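# Reseat the die set's upper plate onto its guide pillars

## Task

Return the die set's upper plate to its guide pillars with the punch facing downward, then bring it fully down. The punch may not contact anything. Failure comes if either die half falls, lands hard, or has its middle drop more than about a fingernail's width while gripped. Drops this small accumulate until that half is placed and released. It also fails if the upper plate, gripped or free, slides that distance down the pillars at more than roughly a pen's length per second.

## Robot and tools

Robot: two Doosan M1013 arms, left_arm and right_arm, each with a Robotiq 140 two-finger gripper. The left gripper's fingers can fold at a hinge. Grip with the outer quarter of the pads, near the fingertips, for a normal squeeze. Deeper grips can wrap the part, hold it loosely, or squeeze harder than asked. A fingertip pushed into a surface folds easily unless the fingers are fully closed. The right gripper's fingers are rigid.

Frames: the scene frame has its origin on the table top, midway between the nominal bases. +z is up, +x points out over the table, and left_arm is on the +y side. Actual bases: left_arm at (-0.090, +0.650, 0) m with no rotation; right_arm at (-0.072, -0.577, 0) m, turned slightly (quat_wxyz (+1.000, 0, 0, -0.023)). Each arm's end_effector_position (m), end_effector_quat_wxyz and velocities are in that arm's own base frame. The fixed camera and the table use the scene frame. end_effector_position is the point between the closed pads. The fingers point along the gripper's +z axis and open along its y axis. Fingertips extend about 33 mm past that point, or 9 mm when fully open.

Row format: every commanded row has 18 numbers, even when only one arm moves. The first 9 are left_arm and the last 9 are right_arm. For each arm the order is six absolute joint target angles in radians: forearm roll (joint_4), elbow (joint_3), wrist pitch (joint_5), wrist roll (joint_6), shoulder (joint_2), waist (joint_1). These are followed by gripper position, force_limit and speed, each in [-1, 1]. Joint ranges: elbow -2.792 to 2.792, all others -6.283 to 6.283. A target more than 0.010 rad beyond a range end is refused. Gripper position: +1 is open at 140 mm, about -0.8 brings the pads together, and -1 closes until blocked. force_limit sets pad force after a slow close: about 14 N at -1, 40 N at 0, 58 N at +1. A faster close grips harder. speed sets finger speed: about 30 mm/s at -1, 140 at 0, 250 at +1. Both start at +1. To keep a gripper unchanged, repeat the last three numbers you sent for it.

execute_actions(actions, cameras): actions is a list of actions. Each action is a list of up to 15 rows, one row per 1/30 s step. If an action has fewer rows, its last row is held to fill 15. An empty list returns the full state with all camera images. cameras lists camera names, ["all"], or [].

move(target, speed, blend, stop_force, zero, blocking, cameras): moves all joints of both arms together toward absolute joint targets. target is one 18-number row, or a list of up to 15 rows run within 10 s. speed is the top joint speed in rad/s, 0.01 to 3.92, default 0.5. blend is a corner-rounding radius in rad; 0 means stop at each target. stop_force (10 to 80 N) ends an arm's path once it senses that much resistance. Use it with slow speeds to feel contact, and omit it when moving away from a contact. zero (default true) re-zeroes the force reading first. blocking=false returns after about 0.5 s while the motion continues; a new move then replaces it. The path does not avoid obstacles. The result adds a "move:" line: done, off_target, moving, held or fault, plus limits=held if steps were withheld.

wait(seconds 0 to 10): lets the scene run while the last commands are held. stop: brakes a running move; the fingers keep going. zoom_image(camera, region [x0,y0,x1,y1], at most 504x504 pixels): enlarges part of the latest image from cam_low, cam_left_wrist or cam_right_wrist (all 672x504). clear_fault(arm): clears a reported torque or force fault on that arm. read_manual: licence texts only. finished_scene(scene): ends scene 1 or 2 and cannot be undone. Call it only once the plate sits fully down and stays there with nothing holding it.

Result lines: Joint positions, Joint velocities and Joint targets (the angles being driven toward now) are given per arm in the joint order above. Joint velocities may read "within noise". Also reported: Joint torques, External joint torques (outside-force estimates), Flange force in the gripper's own x y z axes (includes the weight of any held part, and carries some error), and Tool commands. object_status: 0 moving, 1 blocked while opening, 2 blocked while closing (a real grip), 3 reached the target or pads met. position_measured is in counts: 3 is open, 139 is about 60 mm, 230 is pads meeting. Other lines: "joint sent to its limit", "joint command not followed" (the clearance check between the arms intervened), MOTOR HOT, and fault lines.

Things to avoid: a force of 144 N on an arm, or joint contact torque at its limit (waist and shoulder 295, elbow 139, wrist joints 39.1 N m), stops that arm until clear_fault is called. The arms are stiff, so aiming even slightly past a firm contact can trigger a stop. Do not let the arms or grippers press on each other. Do not hit, slam or drop anything, and keep everything on the table. Avoid holding heavy parts off-centre or twisting against stiff resistance. Lower the plate slowly, well under a pen's length per second, and keep the punch clear of everything. Long stretched-out holds heat the motors and can trigger an over-temperature stop lasting 30 s or more. The scene keeps running while you think.

Each tool is called after "Request:" as name([rows], argument=value, ...), one row to a line, values as JSON.

## Session

Request:
execute_actions(actions=[])

Scene clock: 0.00 s.
left_arm: end_effector_position=(+0.6178, -0.7538, +0.2248) position_measured=3 object_status=3 end_effector_quat_wxyz=(-0.174, +0.750, +0.615, +0.169) | right_arm: end_effector_position=(+0.8034, -0.2029, +0.2836) position_measured=3 object_status=3 end_effector_quat_wxyz=(-0.289, +0.450, +0.663, +0.524)
Joint names: [forearm roll, elbow, wrist pitch, wrist roll, shoulder, waist]
Joint positions: left_arm=[0.321 0.433 2.049 -0.725 1.042 -1.015] | right_arm=[1.061 1.244 1.908 -1.06 0.748 -0.629]
Joint velocities: within noise
Joint torques (N m): no reading
External joint torques (N m): no reading
Flange force (N): no reading
Joint targets: left_arm=[0.321 0.433 2.049 -0.725 1.042 -1.015] | right_arm=[1.061 1.244 1.908 -1.060 0.748 -0.629]
Tool commands: left_gripper/position=+1.0 left_gripper/force_limit=+1.0 left_gripper/speed=+1.0 right_gripper/position=+1.0 right_gripper/force_limit=+1.0 right_gripper/speed=+1.0

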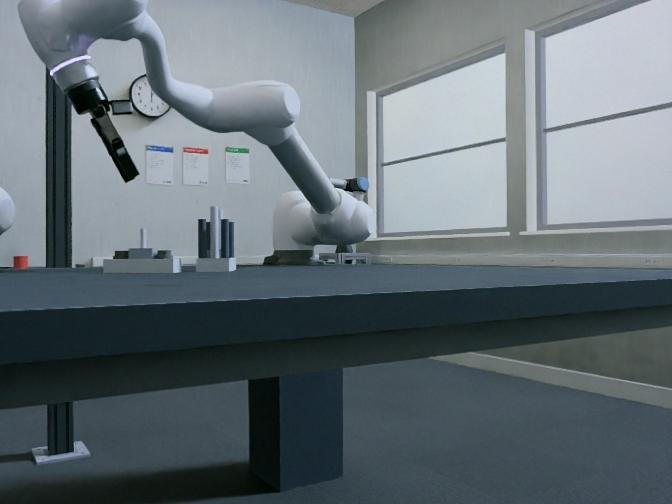

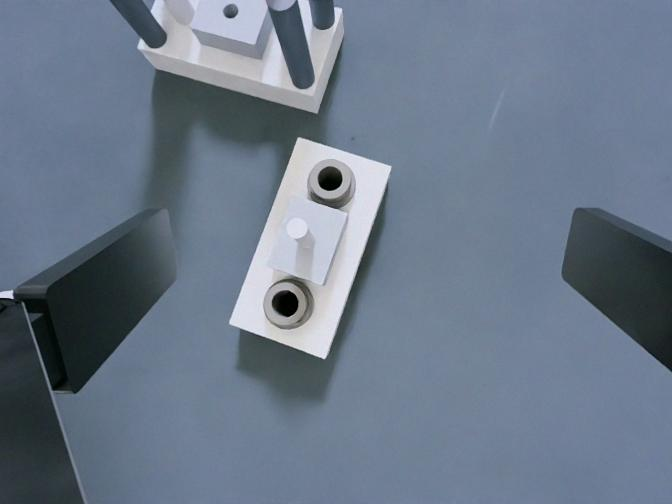

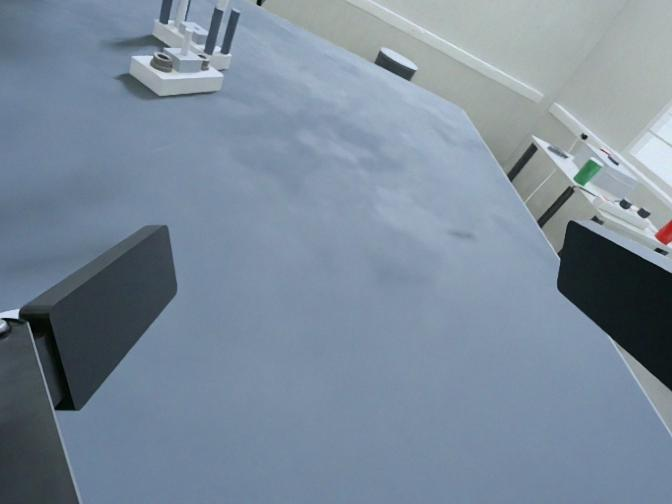

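Request:
zoom_image(camera="cam_left_wrist", region=[100, 0, 450, 380])

Request:
zoom_image(camera="cam_low", region=[90, 180, 270, 300])

Request:
zoom_image(camera="cam_right_wrist", region=[100, 0, 300, 150])

Scaled by 1.326 from the camera's 672x504 image, which has a finer 960x720 frame.

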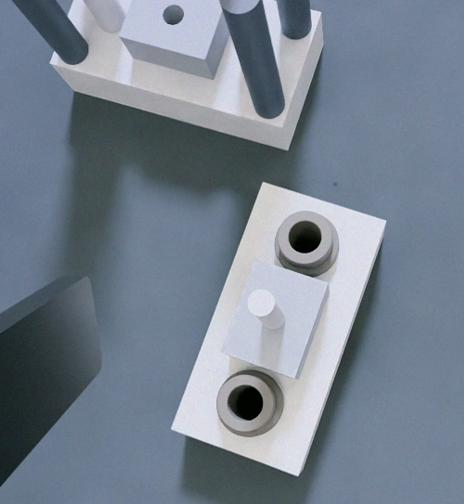

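Scaled by 2.800 from the camera's 672x504 image, which has a finer 960x720 frame.

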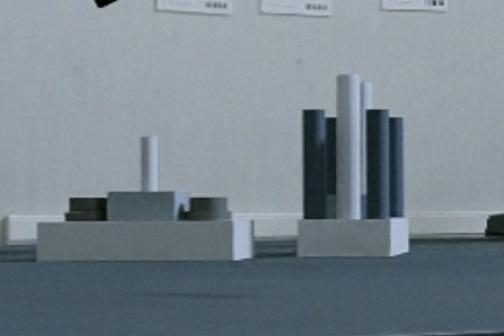

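Scaled by 2.520 from the camera's 672x504 image, which has a finer 960x720 frame.

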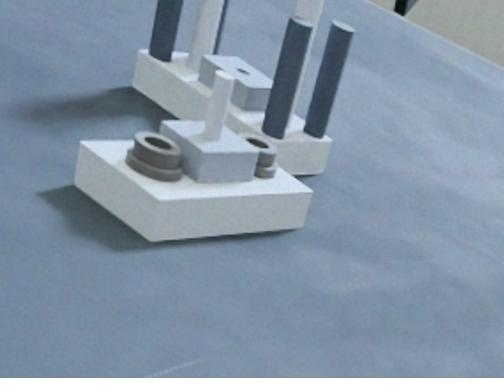

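Request:
move(target=[0,1.315,1.585,-0.684,0.241,-0.684,1,1,1,1.061,1.244,1.908,-1.06,0.748,-0.629,1,1,1], speed=0.8, cameras=["all"])

Request:
zoom_image(camera="cam_left_wrist", region=[150, 50, 550, 450])

Scene clock: 112.87 s.
left_arm: end_effector_position=(+0.5698, -0.4201, +0.4304) position_measured=3 object_status=3 end_effector_quat_wxyz=(+0.000, +0.707, +0.707, +0.000) | right_arm: end_effector_position=(+0.8031, -0.2030, +0.2837) position_measured=3 object_status=3 end_effector_quat_wxyz=(-0.289, +0.450, +0.663, +0.523)
Joint names: [forearm roll, elbow, wrist pitch, wrist roll, shoulder, waist]
Joint positions: left_arm=[0 1.315 1.585 -0.684 0.241 -0.684] | right_arm=[1.061 1.244 1.908 -1.06 0.748 -0.629]
Joint torques (N m): left_arm=[4.29 -43.56 0.17 -0.06 -72.18 -0.28] | right_arm=[3.51 -37.65 1.43 -0.38 -110.1 -0.82]
External joint torques (N m): left_arm=[0.09 1.2 -0.14 0.06 4.71 0.04] | right_arm=[0.46 -0.81 0.03 0.4 1.18 0.45]
Flange force (N): left_arm=[-3.0 4.3 2.3] | right_arm=[-2.1 4.2 -1.6]
Joint targets: left_arm=[0.000 1.315 1.585 -0.684 0.241 -0.684] | right_arm=[1.061 1.244 1.908 -1.060 0.748 -0.629]
move: done

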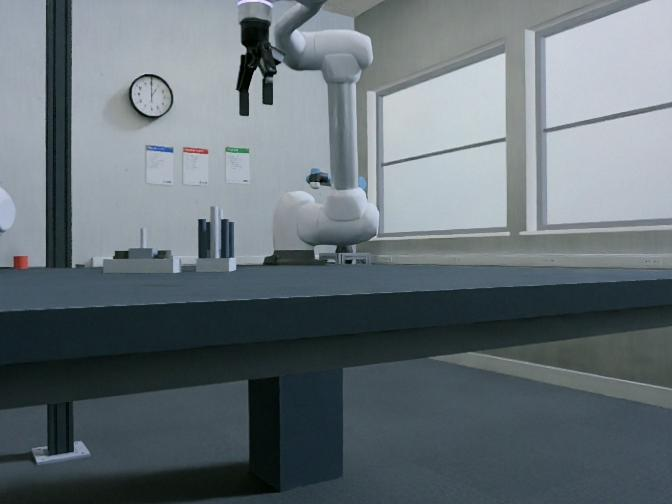

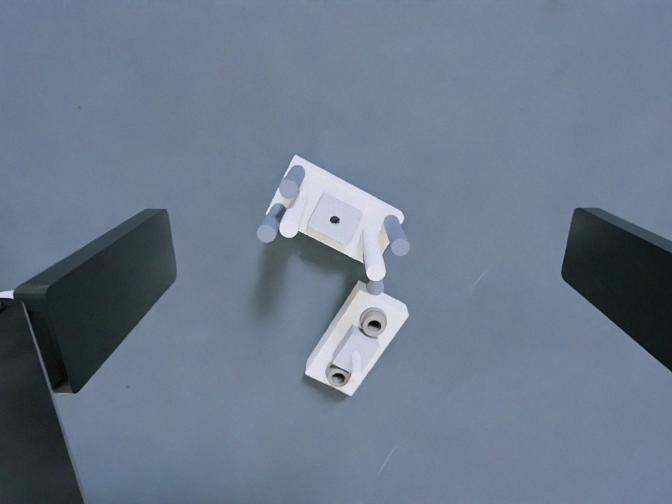

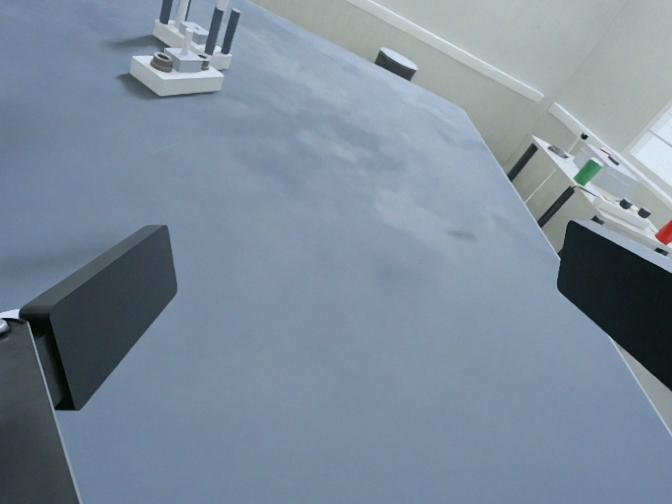

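Scaled by 1.260 from the camera's 672x504 image, which has a finer 960x720 frame.

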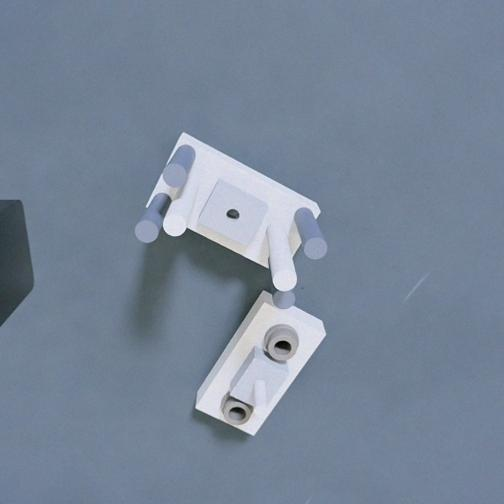

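Request:
move(target=[0,1.71,0.907,1.571,0.176,-0.783,1,1,1,1.061,1.244,1.908,-1.06,0.748,-0.629,1,1,1], speed=1.2, cameras=["cam_left_wrist"])

Request:
zoom_image(camera="cam_left_wrist", region=[150, 50, 550, 450])

Request:
move(target=[0,1.369,0.994,1.571,0.430,-0.922,1,1,1,1.061,1.244,1.908,-1.06,0.748,-0.629,1,1,1], speed=1.2, cameras=["cam_left_wrist"])

Request:
zoom_image(camera="cam_left_wrist", region=[150, 50, 550, 450])

Scene clock: 163.00 s.
left_arm: end_effector_position=(+0.5585, -0.5071, +0.2771) position_measured=3 object_status=3 end_effector_quat_wxyz=(+0.066, +0.910, -0.376, +0.160) | right_arm: end_effector_position=(+0.8031, -0.2030, +0.2837) position_measured=3 object_status=3 end_effector_quat_wxyz=(-0.289, +0.450, +0.663, +0.523)
Joint names: [forearm roll, elbow, wrist pitch, wrist roll, shoulder, waist]
Joint positions: left_arm=[0 1.71 0.907 1.571 0.176 -0.783] | right_arm=[1.061 1.244 1.908 -1.06 0.748 -0.629]
Joint torques (N m): left_arm=[3.99 -42.29 -0.87 -0.05 -63.96 -0.5] | right_arm=[3.45 -37.55 1.31 -0.3 -110.77 -1.13]
External joint torques (N m): left_arm=[0.14 1.08 -0.11 0.05 4.44 0.37] | right_arm=[0.53 -1.28 0.16 0.32 0.81 1.37]
Flange force (N): left_arm=[3.2 -0.8 5.2] | right_arm=[-2.0 5.5 -1.4]
Joint targets: left_arm=[0.000 1.710 0.907 1.571 0.176 -0.783] | right_arm=[1.061 1.244 1.908 -1.060 0.748 -0.629]
move: done
Images, in order (width x height): cam_left_wrist 672x504.

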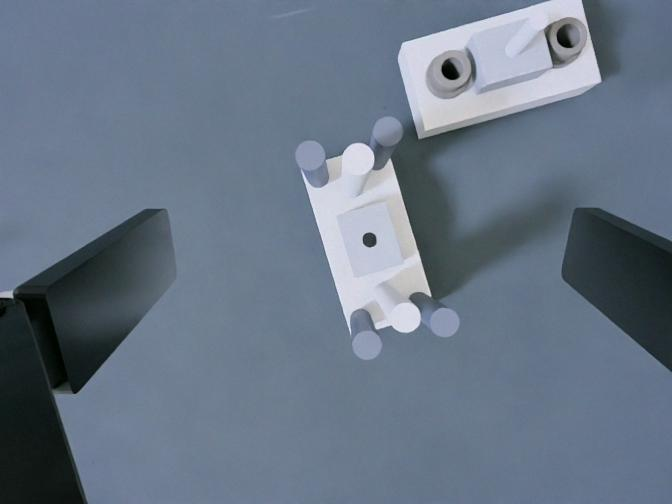

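Scaled by 1.260 from the camera's 672x504 image, which has a finer 960x720 frame.

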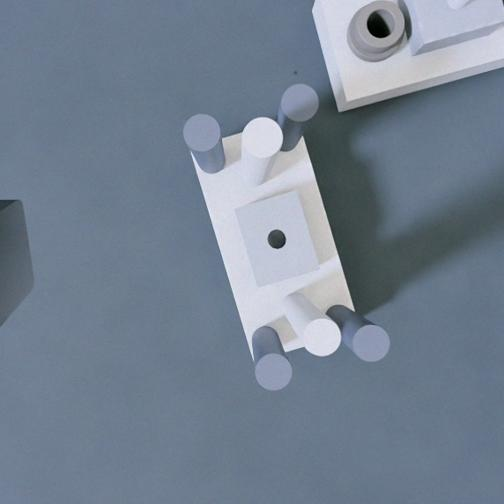

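Scene clock: 163.80 s.
left_arm: end_effector_position=(+0.5813, -0.7094, +0.2770) position_measured=3 object_status=3 end_effector_quat_wxyz=(+0.077, +0.882, -0.438, +0.155) | right_arm: end_effector_position=(+0.8031, -0.2030, +0.2837) position_measured=3 object_status=3 end_effector_quat_wxyz=(-0.289, +0.450, +0.663, +0.523)
Joint names: [forearm roll, elbow, wrist pitch, wrist roll, shoulder, waist]
Joint positions: left_arm=[0 1.369 0.994 1.571 0.43 -0.922] | right_arm=[1.061 1.244 1.908 -1.06 0.748 -0.629]
Joint torques (N m): left_arm=[4.11 -43.47 -0.89 -0.07 -90.63 -0.56] | right_arm=[3.51 -37.52 1.4 -0.27 -110.54 -1.12]
External joint torques (N m): left_arm=[0.12 1.28 -0.09 0.07 4.92 0.37] | right_arm=[0.49 -1.29 0.07 0.29 0.81 0.81]
Flange force (N): left_arm=[3.2 -0.7 5.1] | right_arm=[-2.1 5.1 -1.8]
Joint targets: left_arm=[0.000 1.369 0.994 1.571 0.430 -0.922] | right_arm=[1.061 1.244 1.908 -1.060 0.748 -0.629]
move: done
Images, in order (width x height): cam_left_wrist 672x504.

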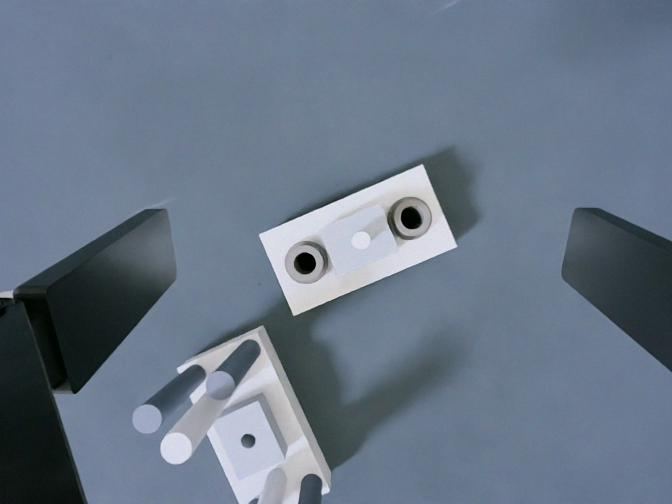

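Scaled by 1.260 from the camera's 672x504 image, which has a finer 960x720 frame.

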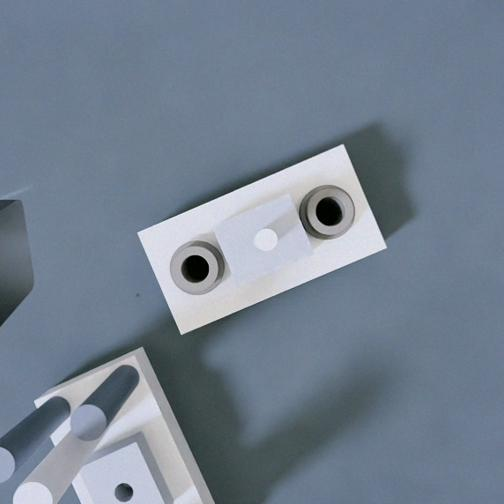

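Request:
move(target=[0,1.1666,1.295,-0.4205,0.68,-0.9441,1,1,1,1.061,1.244,1.908,-1.06,0.748,-0.629,1,1,1], speed=1.0, cameras=["all"])

Scene clock: 277.43 s.
left_arm: end_effector_position=(+0.5720, -0.7312, +0.1498) position_measured=3 object_status=3 end_effector_quat_wxyz=(+0.000, +0.866, +0.500, +0.000) | right_arm: end_effector_position=(+0.8031, -0.2030, +0.2837) position_measured=3 object_status=3 end_effector_quat_wxyz=(-0.289, +0.450, +0.663, +0.523)
Joint names: [forearm roll, elbow, wrist pitch, wrist roll, shoulder, waist]
Joint positions: left_arm=[0 1.167 1.295 -0.42 0.68 -0.944] | right_arm=[1.061 1.244 1.908 -1.06 0.748 -0.629]
Joint torques (N m): left_arm=[4.11 -41.79 0.14 -0.01 -112.09 -0.42] | right_arm=[3.46 -38.19 1.43 -0.23 -109.81 -1.09]
External joint torques (N m): left_arm=[0.11 1.11 -0.13 0.01 5.85 0.18] | right_arm=[0.51 -0.17 0.02 0.25 1.35 0.34]
Flange force (N): left_arm=[-2.2 6.1 4.1] | right_arm=[-1.8 2.6 -0.7]
Joint targets: left_arm=[0.000 1.167 1.295 -0.420 0.680 -0.944] | right_arm=[1.061 1.244 1.908 -1.060 0.748 -0.629]
move: done

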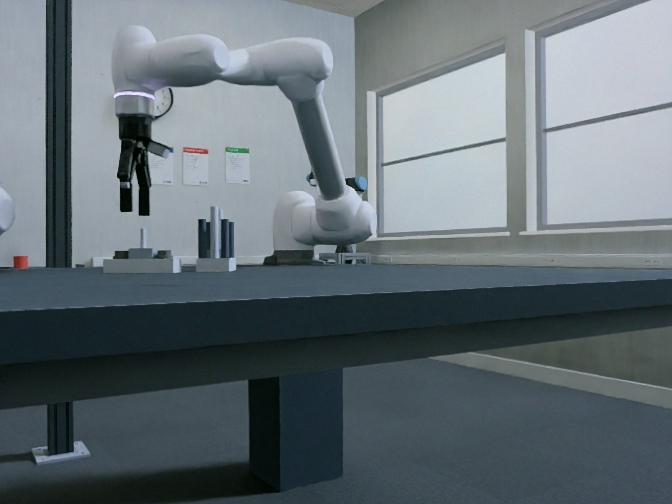

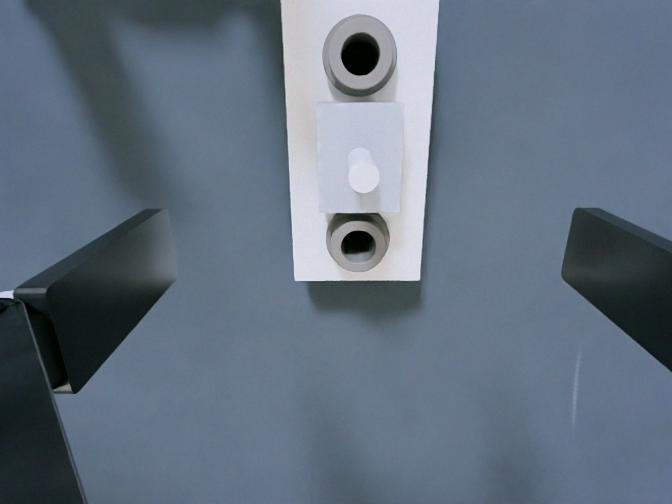

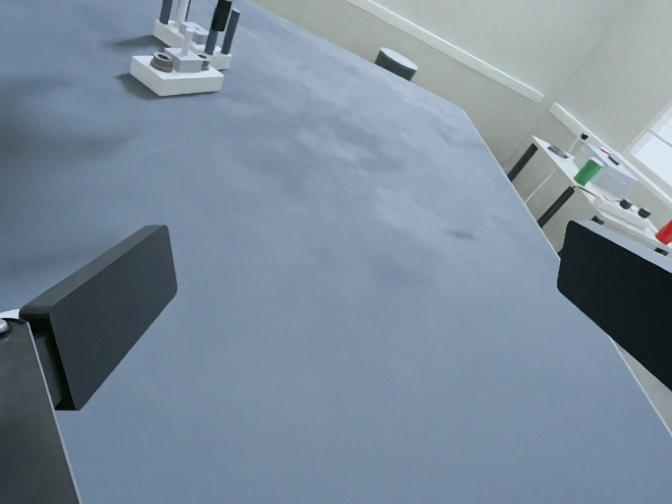

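Request:
move(target=[0,1.2598,1.1359,-0.4205,0.7459,-0.9441,0.486,1,0,1.061,1.244,1.908,-1.06,0.748,-0.629,1,1,1], speed=0.15, stop_force=15, cameras=["all"])

Request:
zoom_image(camera="cam_low", region=[80, 190, 240, 290])

Scene clock: 318.93 s.
left_arm: end_effector_position=(+0.5720, -0.7312, +0.0398) position_measured=68 object_status=3 end_effector_quat_wxyz=(+0.000, +0.866, +0.500, +0.000) | right_arm: end_effector_position=(+0.8031, -0.2030, +0.2837) position_measured=3 object_status=3 end_effector_quat_wxyz=(-0.289, +0.450, +0.663, +0.523)
Joint names: [forearm roll, elbow, wrist pitch, wrist roll, shoulder, waist]
Joint positions: left_arm=[0 1.26 1.136 -0.421 0.746 -0.944] | right_arm=[1.061 1.244 1.908 -1.06 0.748 -0.629]
Joint torques (N m): left_arm=[3.87 -39.34 0.15 -0.05 -115.06 -0.42] | right_arm=[3.51 -37.81 1.46 -0.21 -110.46 -1.07]
External joint torques (N m): left_arm=[0.12 0.86 -0.14 0.05 5.51 0.3] | right_arm=[0.46 -0.85 0.01 0.23 1.02 1.03]
Flange force (N): left_arm=[-1.8 5.6 4.7] | right_arm=[-2.0 4.2 -0.9]
Joint targets: left_arm=[0.000 1.260 1.136 -0.420 0.746 -0.944] | right_arm=[1.061 1.244 1.908 -1.060 0.748 -0.629]
move: done

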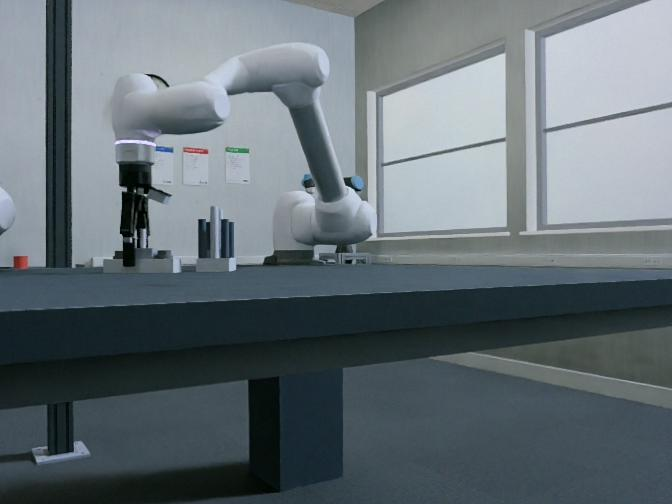

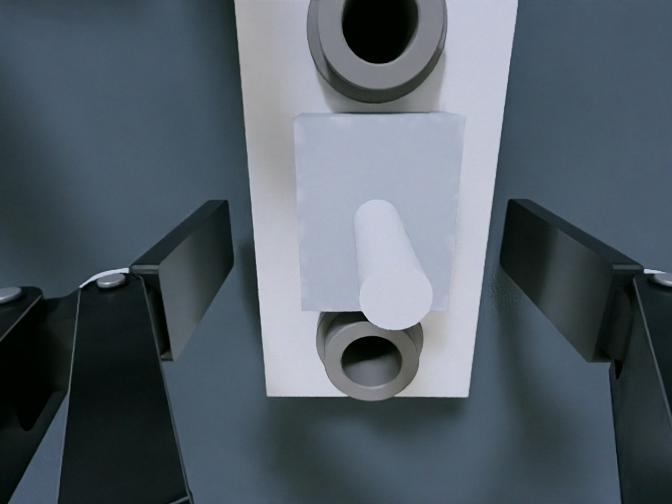

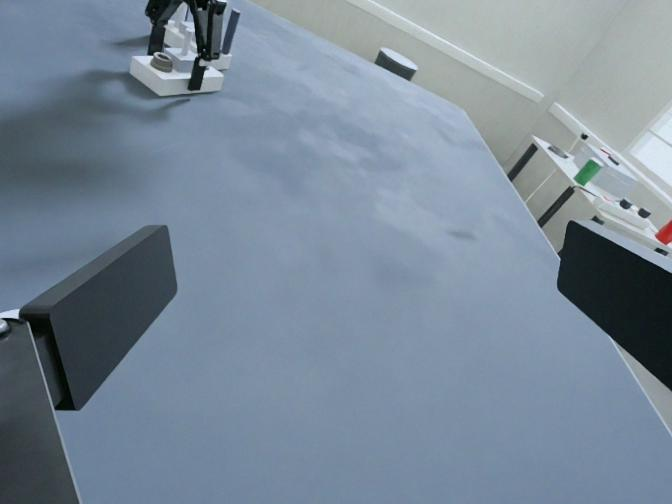

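Scaled by 3.150 from the camera's 672x504 image, which has a finer 960x720 frame.

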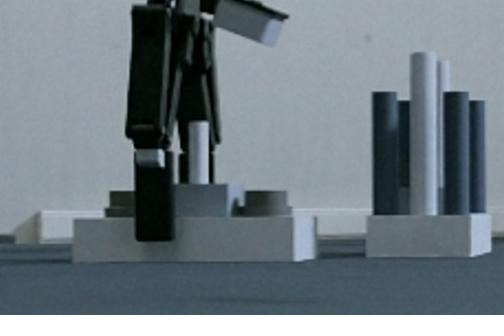

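Request:
move(target=[0,1.2598,1.1359,-0.4205,0.7459,-0.9441,-1,1,-0.2,1.061,1.244,1.908,-1.06,0.748,-0.629,1,1,1], cameras=["cam_left_wrist"])

Request:
zoom_image(camera="cam_left_wrist", region=[100, 0, 600, 500])

Scene clock: 337.63 s.
left_arm: end_effector_position=(+0.5721, -0.7313, +0.0400) position_measured=111 object_status=0 end_effector_quat_wxyz=(+0.000, +0.866, +0.500, +0.000) | right_arm: end_effector_position=(+0.8031, -0.2030, +0.2837) position_measured=3 object_status=3 end_effector_quat_wxyz=(-0.289, +0.450, +0.663, +0.523)
Joint names: [forearm roll, elbow, wrist pitch, wrist roll, shoulder, waist]
Joint positions: left_arm=[0 1.26 1.136 -0.421 0.746 -0.944] | right_arm=[1.061 1.244 1.908 -1.06 0.748 -0.629]
Joint torques (N m): left_arm=[3.47 -36.02 -0.32 0.04 -106.18 -1.31] | right_arm=[3.55 -37.84 1.46 -0.35 -110.22 -1.44]
External joint torques (N m): left_arm=[0.52 -2.36 0.33 -0.04 -3.08 1.49] | right_arm=[0.41 -0.57 -0.01 0.38 1.72 1.09]
Flange force (N): left_arm=[0.6 2.8 -4.2] | right_arm=[-2.7 4.4 -0.9]
Joint targets: left_arm=[0.000 1.260 1.136 -0.420 0.746 -0.944] | right_arm=[1.061 1.244 1.908 -1.060 0.748 -0.629]
move: done
Images, in order (width x height): cam_left_wrist 672x504.

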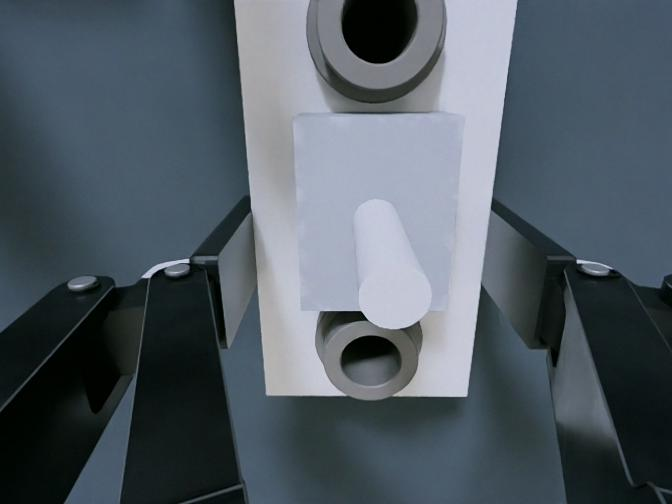

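Scaled by 1.008 from the camera's 672x504 image, which has a finer 960x720 frame.

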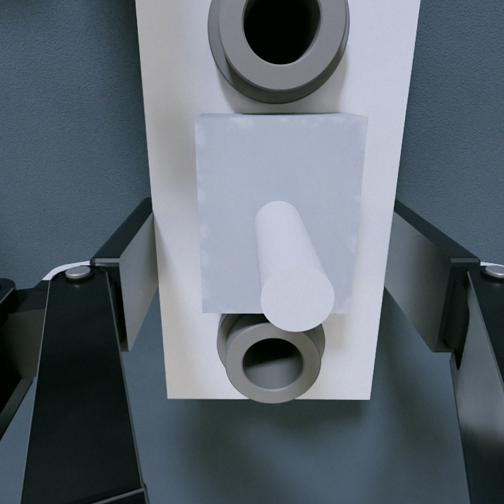

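Request:
move(target=[0,1.1666,1.295,-0.4205,0.68,-0.9441,-1,1,-0.2,1.061,1.244,1.908,-1.06,0.748,-0.629,1,1,1], speed=0.15, cameras=["all"])

Request:
zoom_image(camera="cam_low", region=[80, 140, 240, 290])

Scene clock: 345.47 s.
left_arm: end_effector_position=(+0.5721, -0.7313, +0.1501) position_measured=111 object_status=2 end_effector_quat_wxyz=(+0.000, +0.866, +0.500, +0.000) | right_arm: end_effector_position=(+0.8031, -0.2030, +0.2837) position_measured=3 object_status=3 end_effector_quat_wxyz=(-0.289, +0.450, +0.663, +0.523)
Joint names: [forearm roll, elbow, wrist pitch, wrist roll, shoulder, waist]
Joint positions: left_arm=[0 1.166 1.295 -0.421 0.68 -0.944] | right_arm=[1.061 1.244 1.908 -1.06 0.748 -0.629]
Joint torques (N m): left_arm=[4.31 -51.59 0.32 -0.04 -128.76 -0.6] | right_arm=[3.5 -37.56 1.49 -0.16 -109.79 -0.83]
External joint torques (N m): left_arm=[-0.07 10.91 -0.31 0.04 22.42 1.07] | right_arm=[0.47 -0.87 -0.04 0.18 1.17 0.53]
Flange force (N): left_arm=[-1.0 5.8 22.5] | right_arm=[-2.3 4.0 -1.4]
Joint targets: left_arm=[0.000 1.167 1.295 -0.420 0.680 -0.944] | right_arm=[1.061 1.244 1.908 -1.060 0.748 -0.629]
move: done

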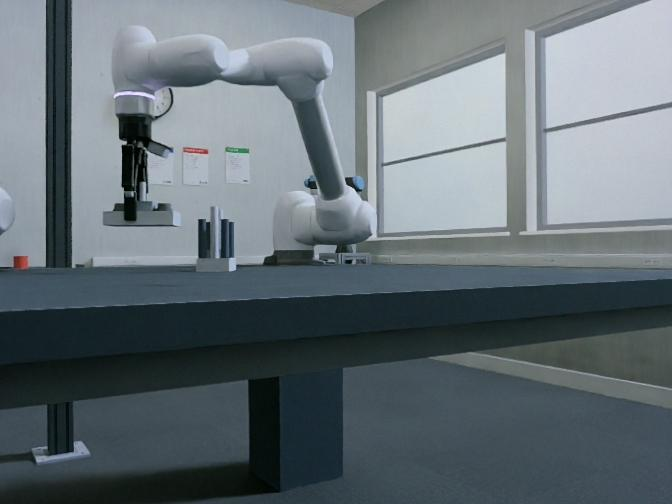

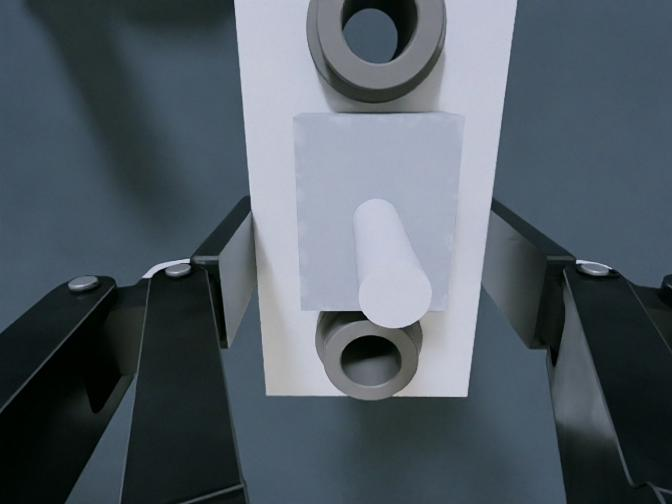

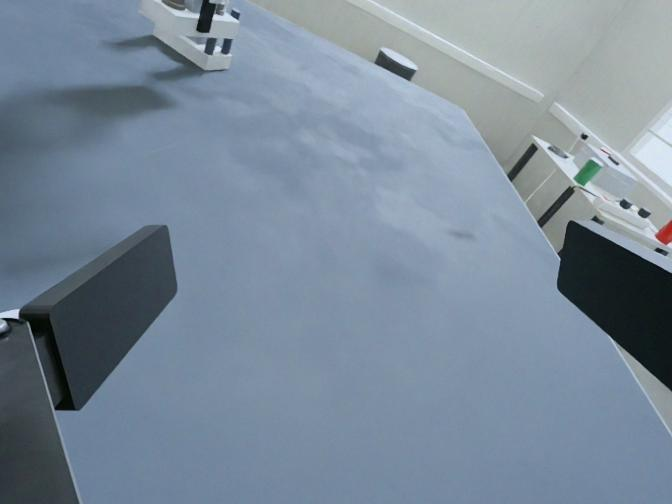

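Scaled by 3.150 from the camera's 672x504 image, which has a finer 960x720 frame.

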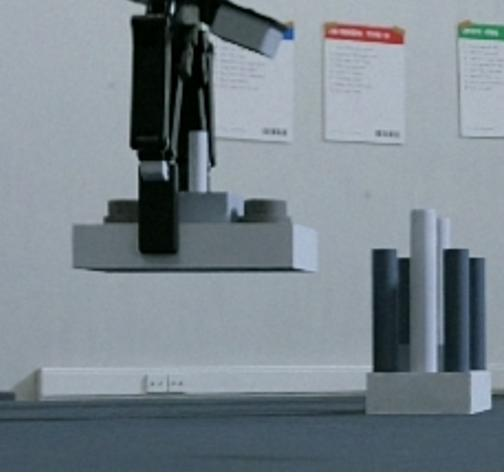

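Request:
move([
  [0,0.966,1.538,-0.4205,0.6375,-0.9441,-1,1,-0.2,1.061,1.244,1.908,-1.06,0.748,-0.629,1,1,0],
  [-1.836,1.920,1.224,0.6745,0.279,-0.433,-1,1,-0.2,1.061,1.244,1.908,-1.06,0.748,-0.629,1,1,0],
  [-1.836,1.920,1.224,0.6745,0.279,-0.433,-1,1,-0.2,1.732,2.017,1.389,-0.733,0.272,0.288,1,1,0],
], speed=[0.4,0.7,0.6], blend=[0.1,0,0], cameras=["all"])

Request:
zoom_image(camera="cam_right_wrist", region=[100, 0, 600, 500])

Scene clock: 414.33 s.
left_arm: end_effector_position=(+0.5801, -0.5626, +0.4199) position_measured=111 object_status=2 end_effector_quat_wxyz=(+0.500, +0.500, +0.500, -0.500) | right_arm: end_effector_position=(+0.5384, +0.5321, +0.3819) position_measured=3 object_status=3 end_effector_quat_wxyz=(+0.511, -0.488, -0.511, -0.489)
Joint names: [forearm roll, elbow, wrist pitch, wrist roll, shoulder, waist]
Joint positions: left_arm=[-1.836 1.92 1.224 0.675 0.279 -0.433] | right_arm=[1.732 2.017 1.389 -0.733 0.272 0.288]
Joint torques (N m): left_arm=[-7.47 -44.75 5.94 -0.06 -80.32 -0.48] | right_arm=[1.07 -34.16 1.88 -0.31 -64.99 -0.59]
External joint torques (N m): left_arm=[4.51 11.93 -4.21 0.06 19.02 0.25] | right_arm=[0.42 -1.07 -0.05 0.31 1.36 0.47]
Flange force (N): left_arm=[24.2 4.6 1.9] | right_arm=[-0.3 3.5 2.4]
Joint targets: left_arm=[-1.836 1.920 1.224 0.675 0.279 -0.433] | right_arm=[1.732 2.017 1.389 -0.733 0.272 0.288]
move: done; blend cut to 0 rad at target 1

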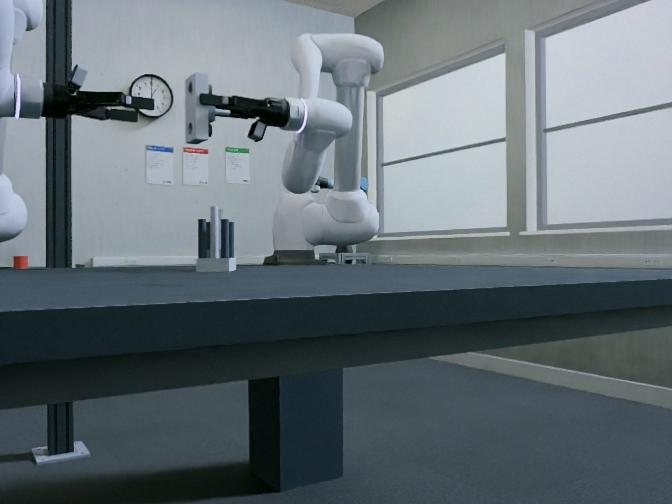

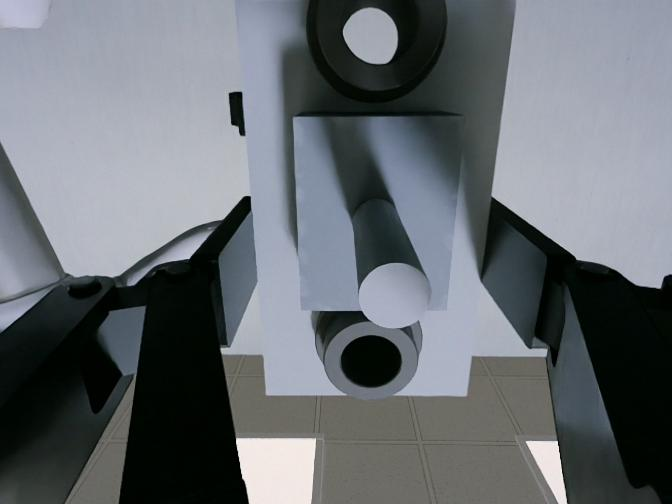

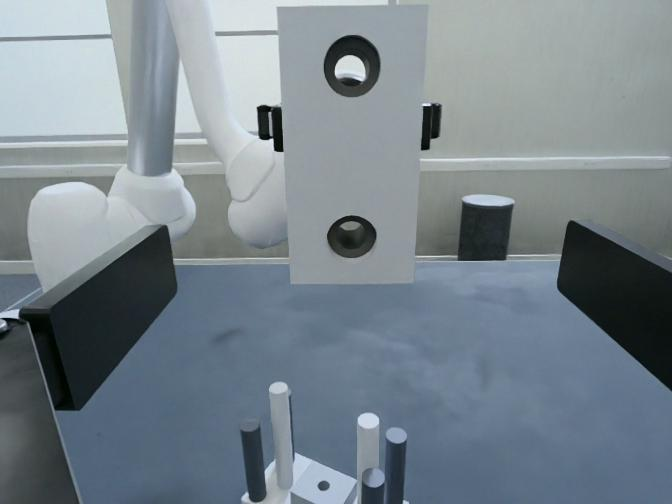

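Scaled by 1.008 from the camera's 672x504 image, which has a finer 960x720 frame.

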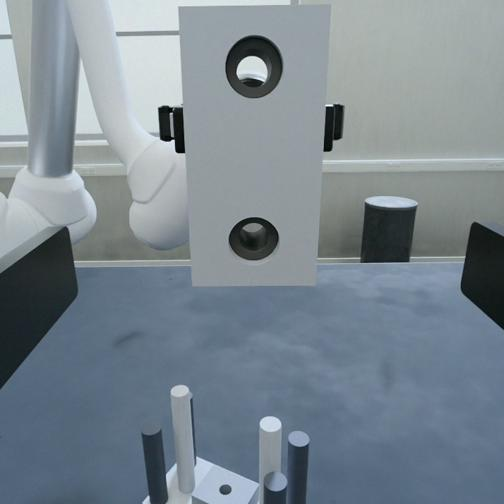

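Request:
move(target=[-1.836,1.920,1.224,0.6745,0.279,-0.433,-1,1,-0.2,1.8536,1.9336,1.2465,-0.7393,0.3301,0.4729,0.486,1,0], speed=0.08, stop_force=20, cameras=["all"])

Request:
zoom_image(camera="cam_low", region=[60, 50, 320, 160])

Scene clock: 448.13 s.
left_arm: end_effector_position=(+0.5801, -0.5626, +0.4199) position_measured=111 object_status=2 end_effector_quat_wxyz=(+0.500, +0.500, +0.500, -0.500) | right_arm: end_effector_position=(+0.5308, +0.6503, +0.3819) position_measured=68 object_status=3 end_effector_quat_wxyz=(+0.511, -0.488, -0.511, -0.488)
Joint names: [forearm roll, elbow, wrist pitch, wrist roll, shoulder, waist]
Joint positions: left_arm=[-1.836 1.92 1.224 0.674 0.279 -0.433] | right_arm=[1.854 1.934 1.246 -0.739 0.33 0.473]
Joint torques (N m): left_arm=[-7.48 -44.75 5.94 -0.06 -80.38 -0.48] | right_arm=[0.57 -35.1 1.71 -0.31 -71.3 -0.81]
External joint torques (N m): left_arm=[4.52 11.84 -4.2 0.06 18.67 0.32] | right_arm=[0.43 -1.17 0.15 0.31 1.1 0.81]
Flange force (N): left_arm=[23.8 4.4 1.7] | right_arm=[-0.1 2.8 3.1]
Joint targets: left_arm=[-1.836 1.920 1.224 0.675 0.279 -0.433] | right_arm=[1.854 1.934 1.246 -0.739 0.330 0.473]
move: done

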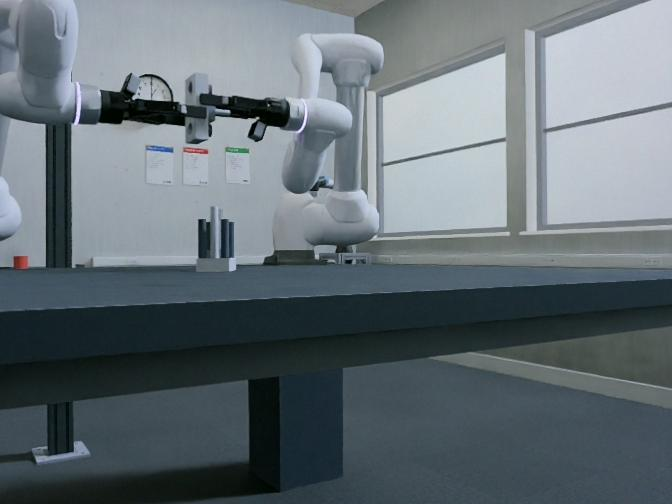

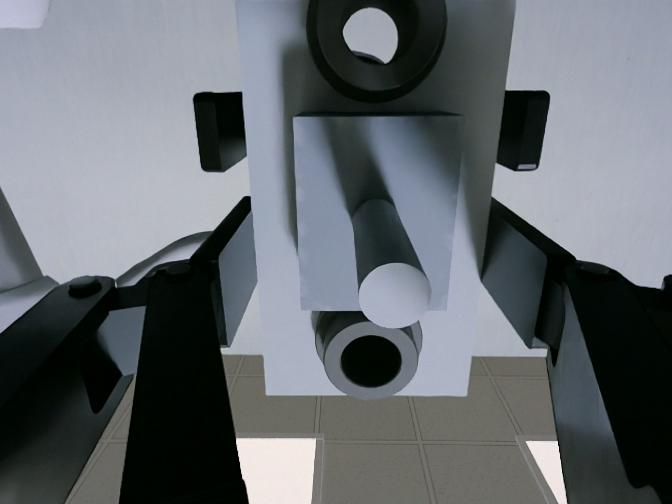

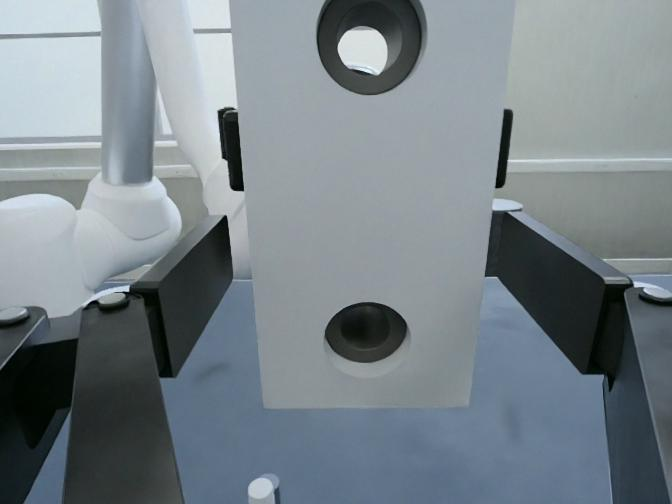

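Scaled by 1.938 from the camera's 672x504 image, which has a finer 960x720 frame.

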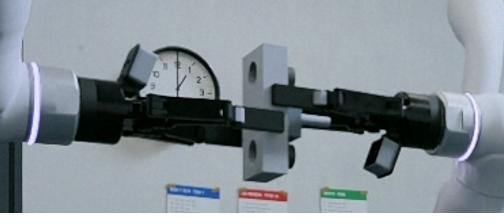

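Request:
move(target=[-1.836,1.920,1.224,0.6745,0.279,-0.433,-1,1,-0.2,1.8536,1.9336,1.2465,-0.7393,0.3301,0.4729,-1,1,0])

Request:
wait(seconds=1, cameras=["all"])

Scene clock: 456.00 s.
left_arm: end_effector_position=(+0.5801, -0.5626, +0.4199) position_measured=111 object_status=2 end_effector_quat_wxyz=(+0.500, +0.500, +0.500, -0.500) | right_arm: end_effector_position=(+0.5308, +0.6503, +0.3819) position_measured=111 object_status=2 end_effector_quat_wxyz=(+0.511, -0.488, -0.511, -0.488)
Joint names: [forearm roll, elbow, wrist pitch, wrist roll, shoulder, waist]
Joint positions: left_arm=[-1.836 1.92 1.224 0.675 0.279 -0.433] | right_arm=[1.854 1.934 1.246 -0.739 0.33 0.473]
Joint torques (N m): left_arm=[-7.67 -45.74 5.91 -0.21 -79.29 -5.16] | right_arm=[0.67 -36.66 1.58 -0.49 -70.07 2.97]
External joint torques (N m): left_arm=[4.72 12.84 -4.18 0.21 17.55 5.29] | right_arm=[0.35 0.39 0.29 0.49 -0.08 -3.07]
Flange force (N): left_arm=[23.6 4.5 -7.0] | right_arm=[0.4 1.5 -4.9]
Joint targets: left_arm=[-1.836 1.920 1.224 0.675 0.279 -0.433] | right_arm=[1.854 1.934 1.246 -0.739 0.330 0.473]
move: done

Scene clock: 457.00 s.
left_arm: end_effector_position=(+0.5801, -0.5626, +0.4199) position_measured=111 object_status=2 end_effector_quat_wxyz=(+0.500, +0.500, +0.500, -0.500) | right_arm: end_effector_position=(+0.5308, +0.6503, +0.3819) position_measured=111 object_status=2 end_effector_quat_wxyz=(+0.511, -0.488, -0.511, -0.488)
Joint names: [forearm roll, elbow, wrist pitch, wrist roll, shoulder, waist]
Joint positions: left_arm=[-1.836 1.92 1.224 0.675 0.279 -0.433] | right_arm=[1.854 1.934 1.246 -0.739 0.33 0.473]
Joint torques (N m): left_arm=[-7.5 -45.56 6.08 -0.24 -79.14 -6.01] | right_arm=[0.75 -36.88 1.54 -0.49 -70.88 2.52]
External joint torques (N m): left_arm=[4.55 12.77 -4.35 0.24 17.96 5.72] | right_arm=[0.26 0.62 0.33 0.48 0.73 -2.53]
Flange force (N): left_arm=[24.1 5.3 -7.0] | right_arm=[-0.7 1.7 -3.9]
Joint targets: left_arm=[-1.836 1.920 1.224 0.675 0.279 -0.433] | right_arm=[1.854 1.934 1.246 -0.739 0.330 0.473]
Tool commands: left_gripper/position=-1.0 left_gripper/force_limit=+1.0 left_gripper/speed=-0.2 right_gripper/position=-1.0 right_gripper/force_limit=+1.0 right_gripper/speed=+0.0
wait: 1.00 s; at rest by 0.17 s

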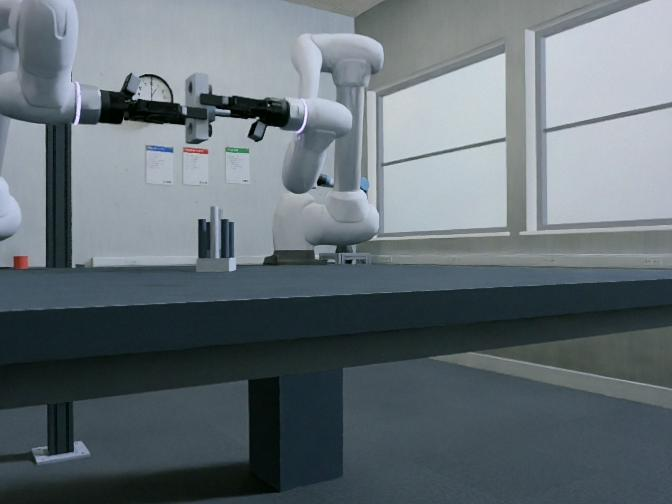

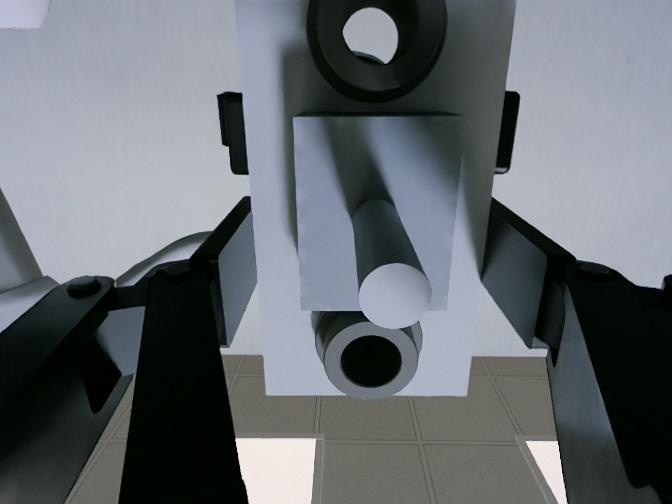

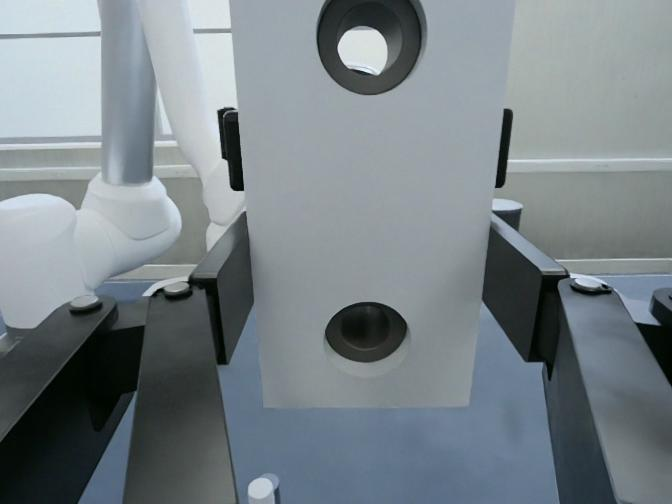

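Request:
move([
  [-1.836,1.920,1.224,0.6745,0.279,-0.433,0.6,1,-0.6,1.8536,1.9336,1.2465,-0.7393,0.3301,0.4729,-1,1,0],
  [-1.6898,1.9925,1.4148,0.656,0.225,-0.196,0.6,1,-0.6,1.8536,1.9336,1.2465,-0.7393,0.3301,0.4729,-1,1,0],
  [-1.6898,1.9925,1.4148,0.656,0.225,0.6,0.6,1,-0.6,1.8536,1.9336,1.2465,-0.7393,0.3301,0.4729,-1,1,0],
], speed=[0.1,0.15,0.6], cameras=["all"])

Scene clock: 481.17 s.
left_arm: end_effector_position=(+0.7005, +0.1258, +0.4201) position_measured=53 object_status=3 end_effector_quat_wxyz=(+0.655, +0.267, +0.655, -0.267) | right_arm: end_effector_position=(+0.5308, +0.6503, +0.3819) position_measured=111 object_status=2 end_effector_quat_wxyz=(+0.511, -0.488, -0.511, -0.488)
Joint names: [forearm roll, elbow, wrist pitch, wrist roll, shoulder, waist]
Joint positions: left_arm=[-1.69 1.993 1.415 0.656 0.225 0.6] | right_arm=[1.854 1.934 1.247 -0.739 0.33 0.473]
Joint torques (N m): left_arm=[-2.64 -32.41 1.92 -0.1 -59.16 -0.34] | right_arm=[5.04 -45.81 6.1 -0.3 -85.35 -1.03]
External joint torques (N m): left_arm=[0.1 0.83 -0.25 0.1 4.33 0.47] | right_arm=[-4.05 9.58 -4.22 0.3 15.15 1.32]
Flange force (N): left_arm=[5.4 4.6 0.1] | right_arm=[-18.4 1.9 3.6]
Joint targets: left_arm=[-1.690 1.992 1.415 0.656 0.225 0.600] | right_arm=[1.854 1.934 1.246 -0.739 0.330 0.473]
move: done

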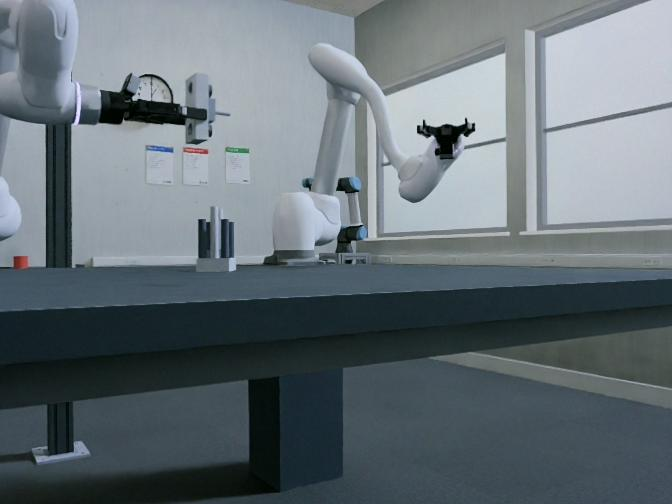

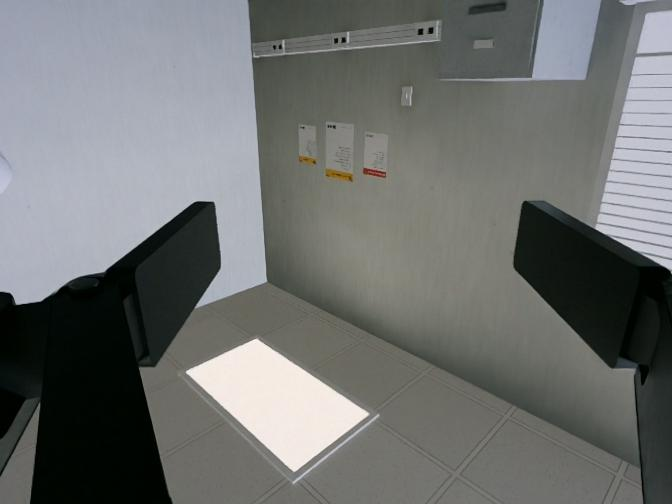

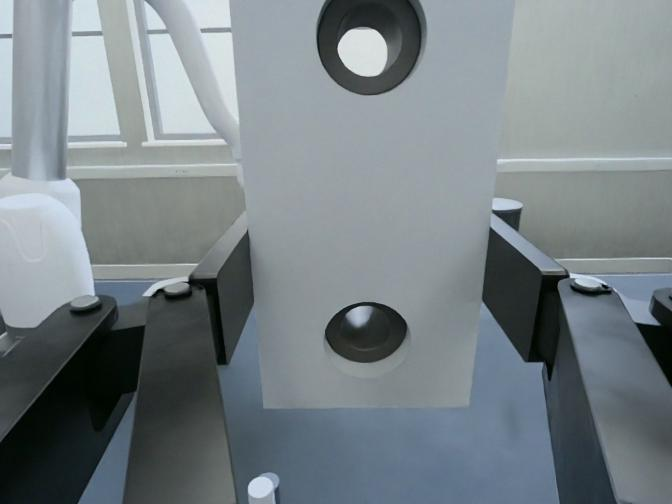

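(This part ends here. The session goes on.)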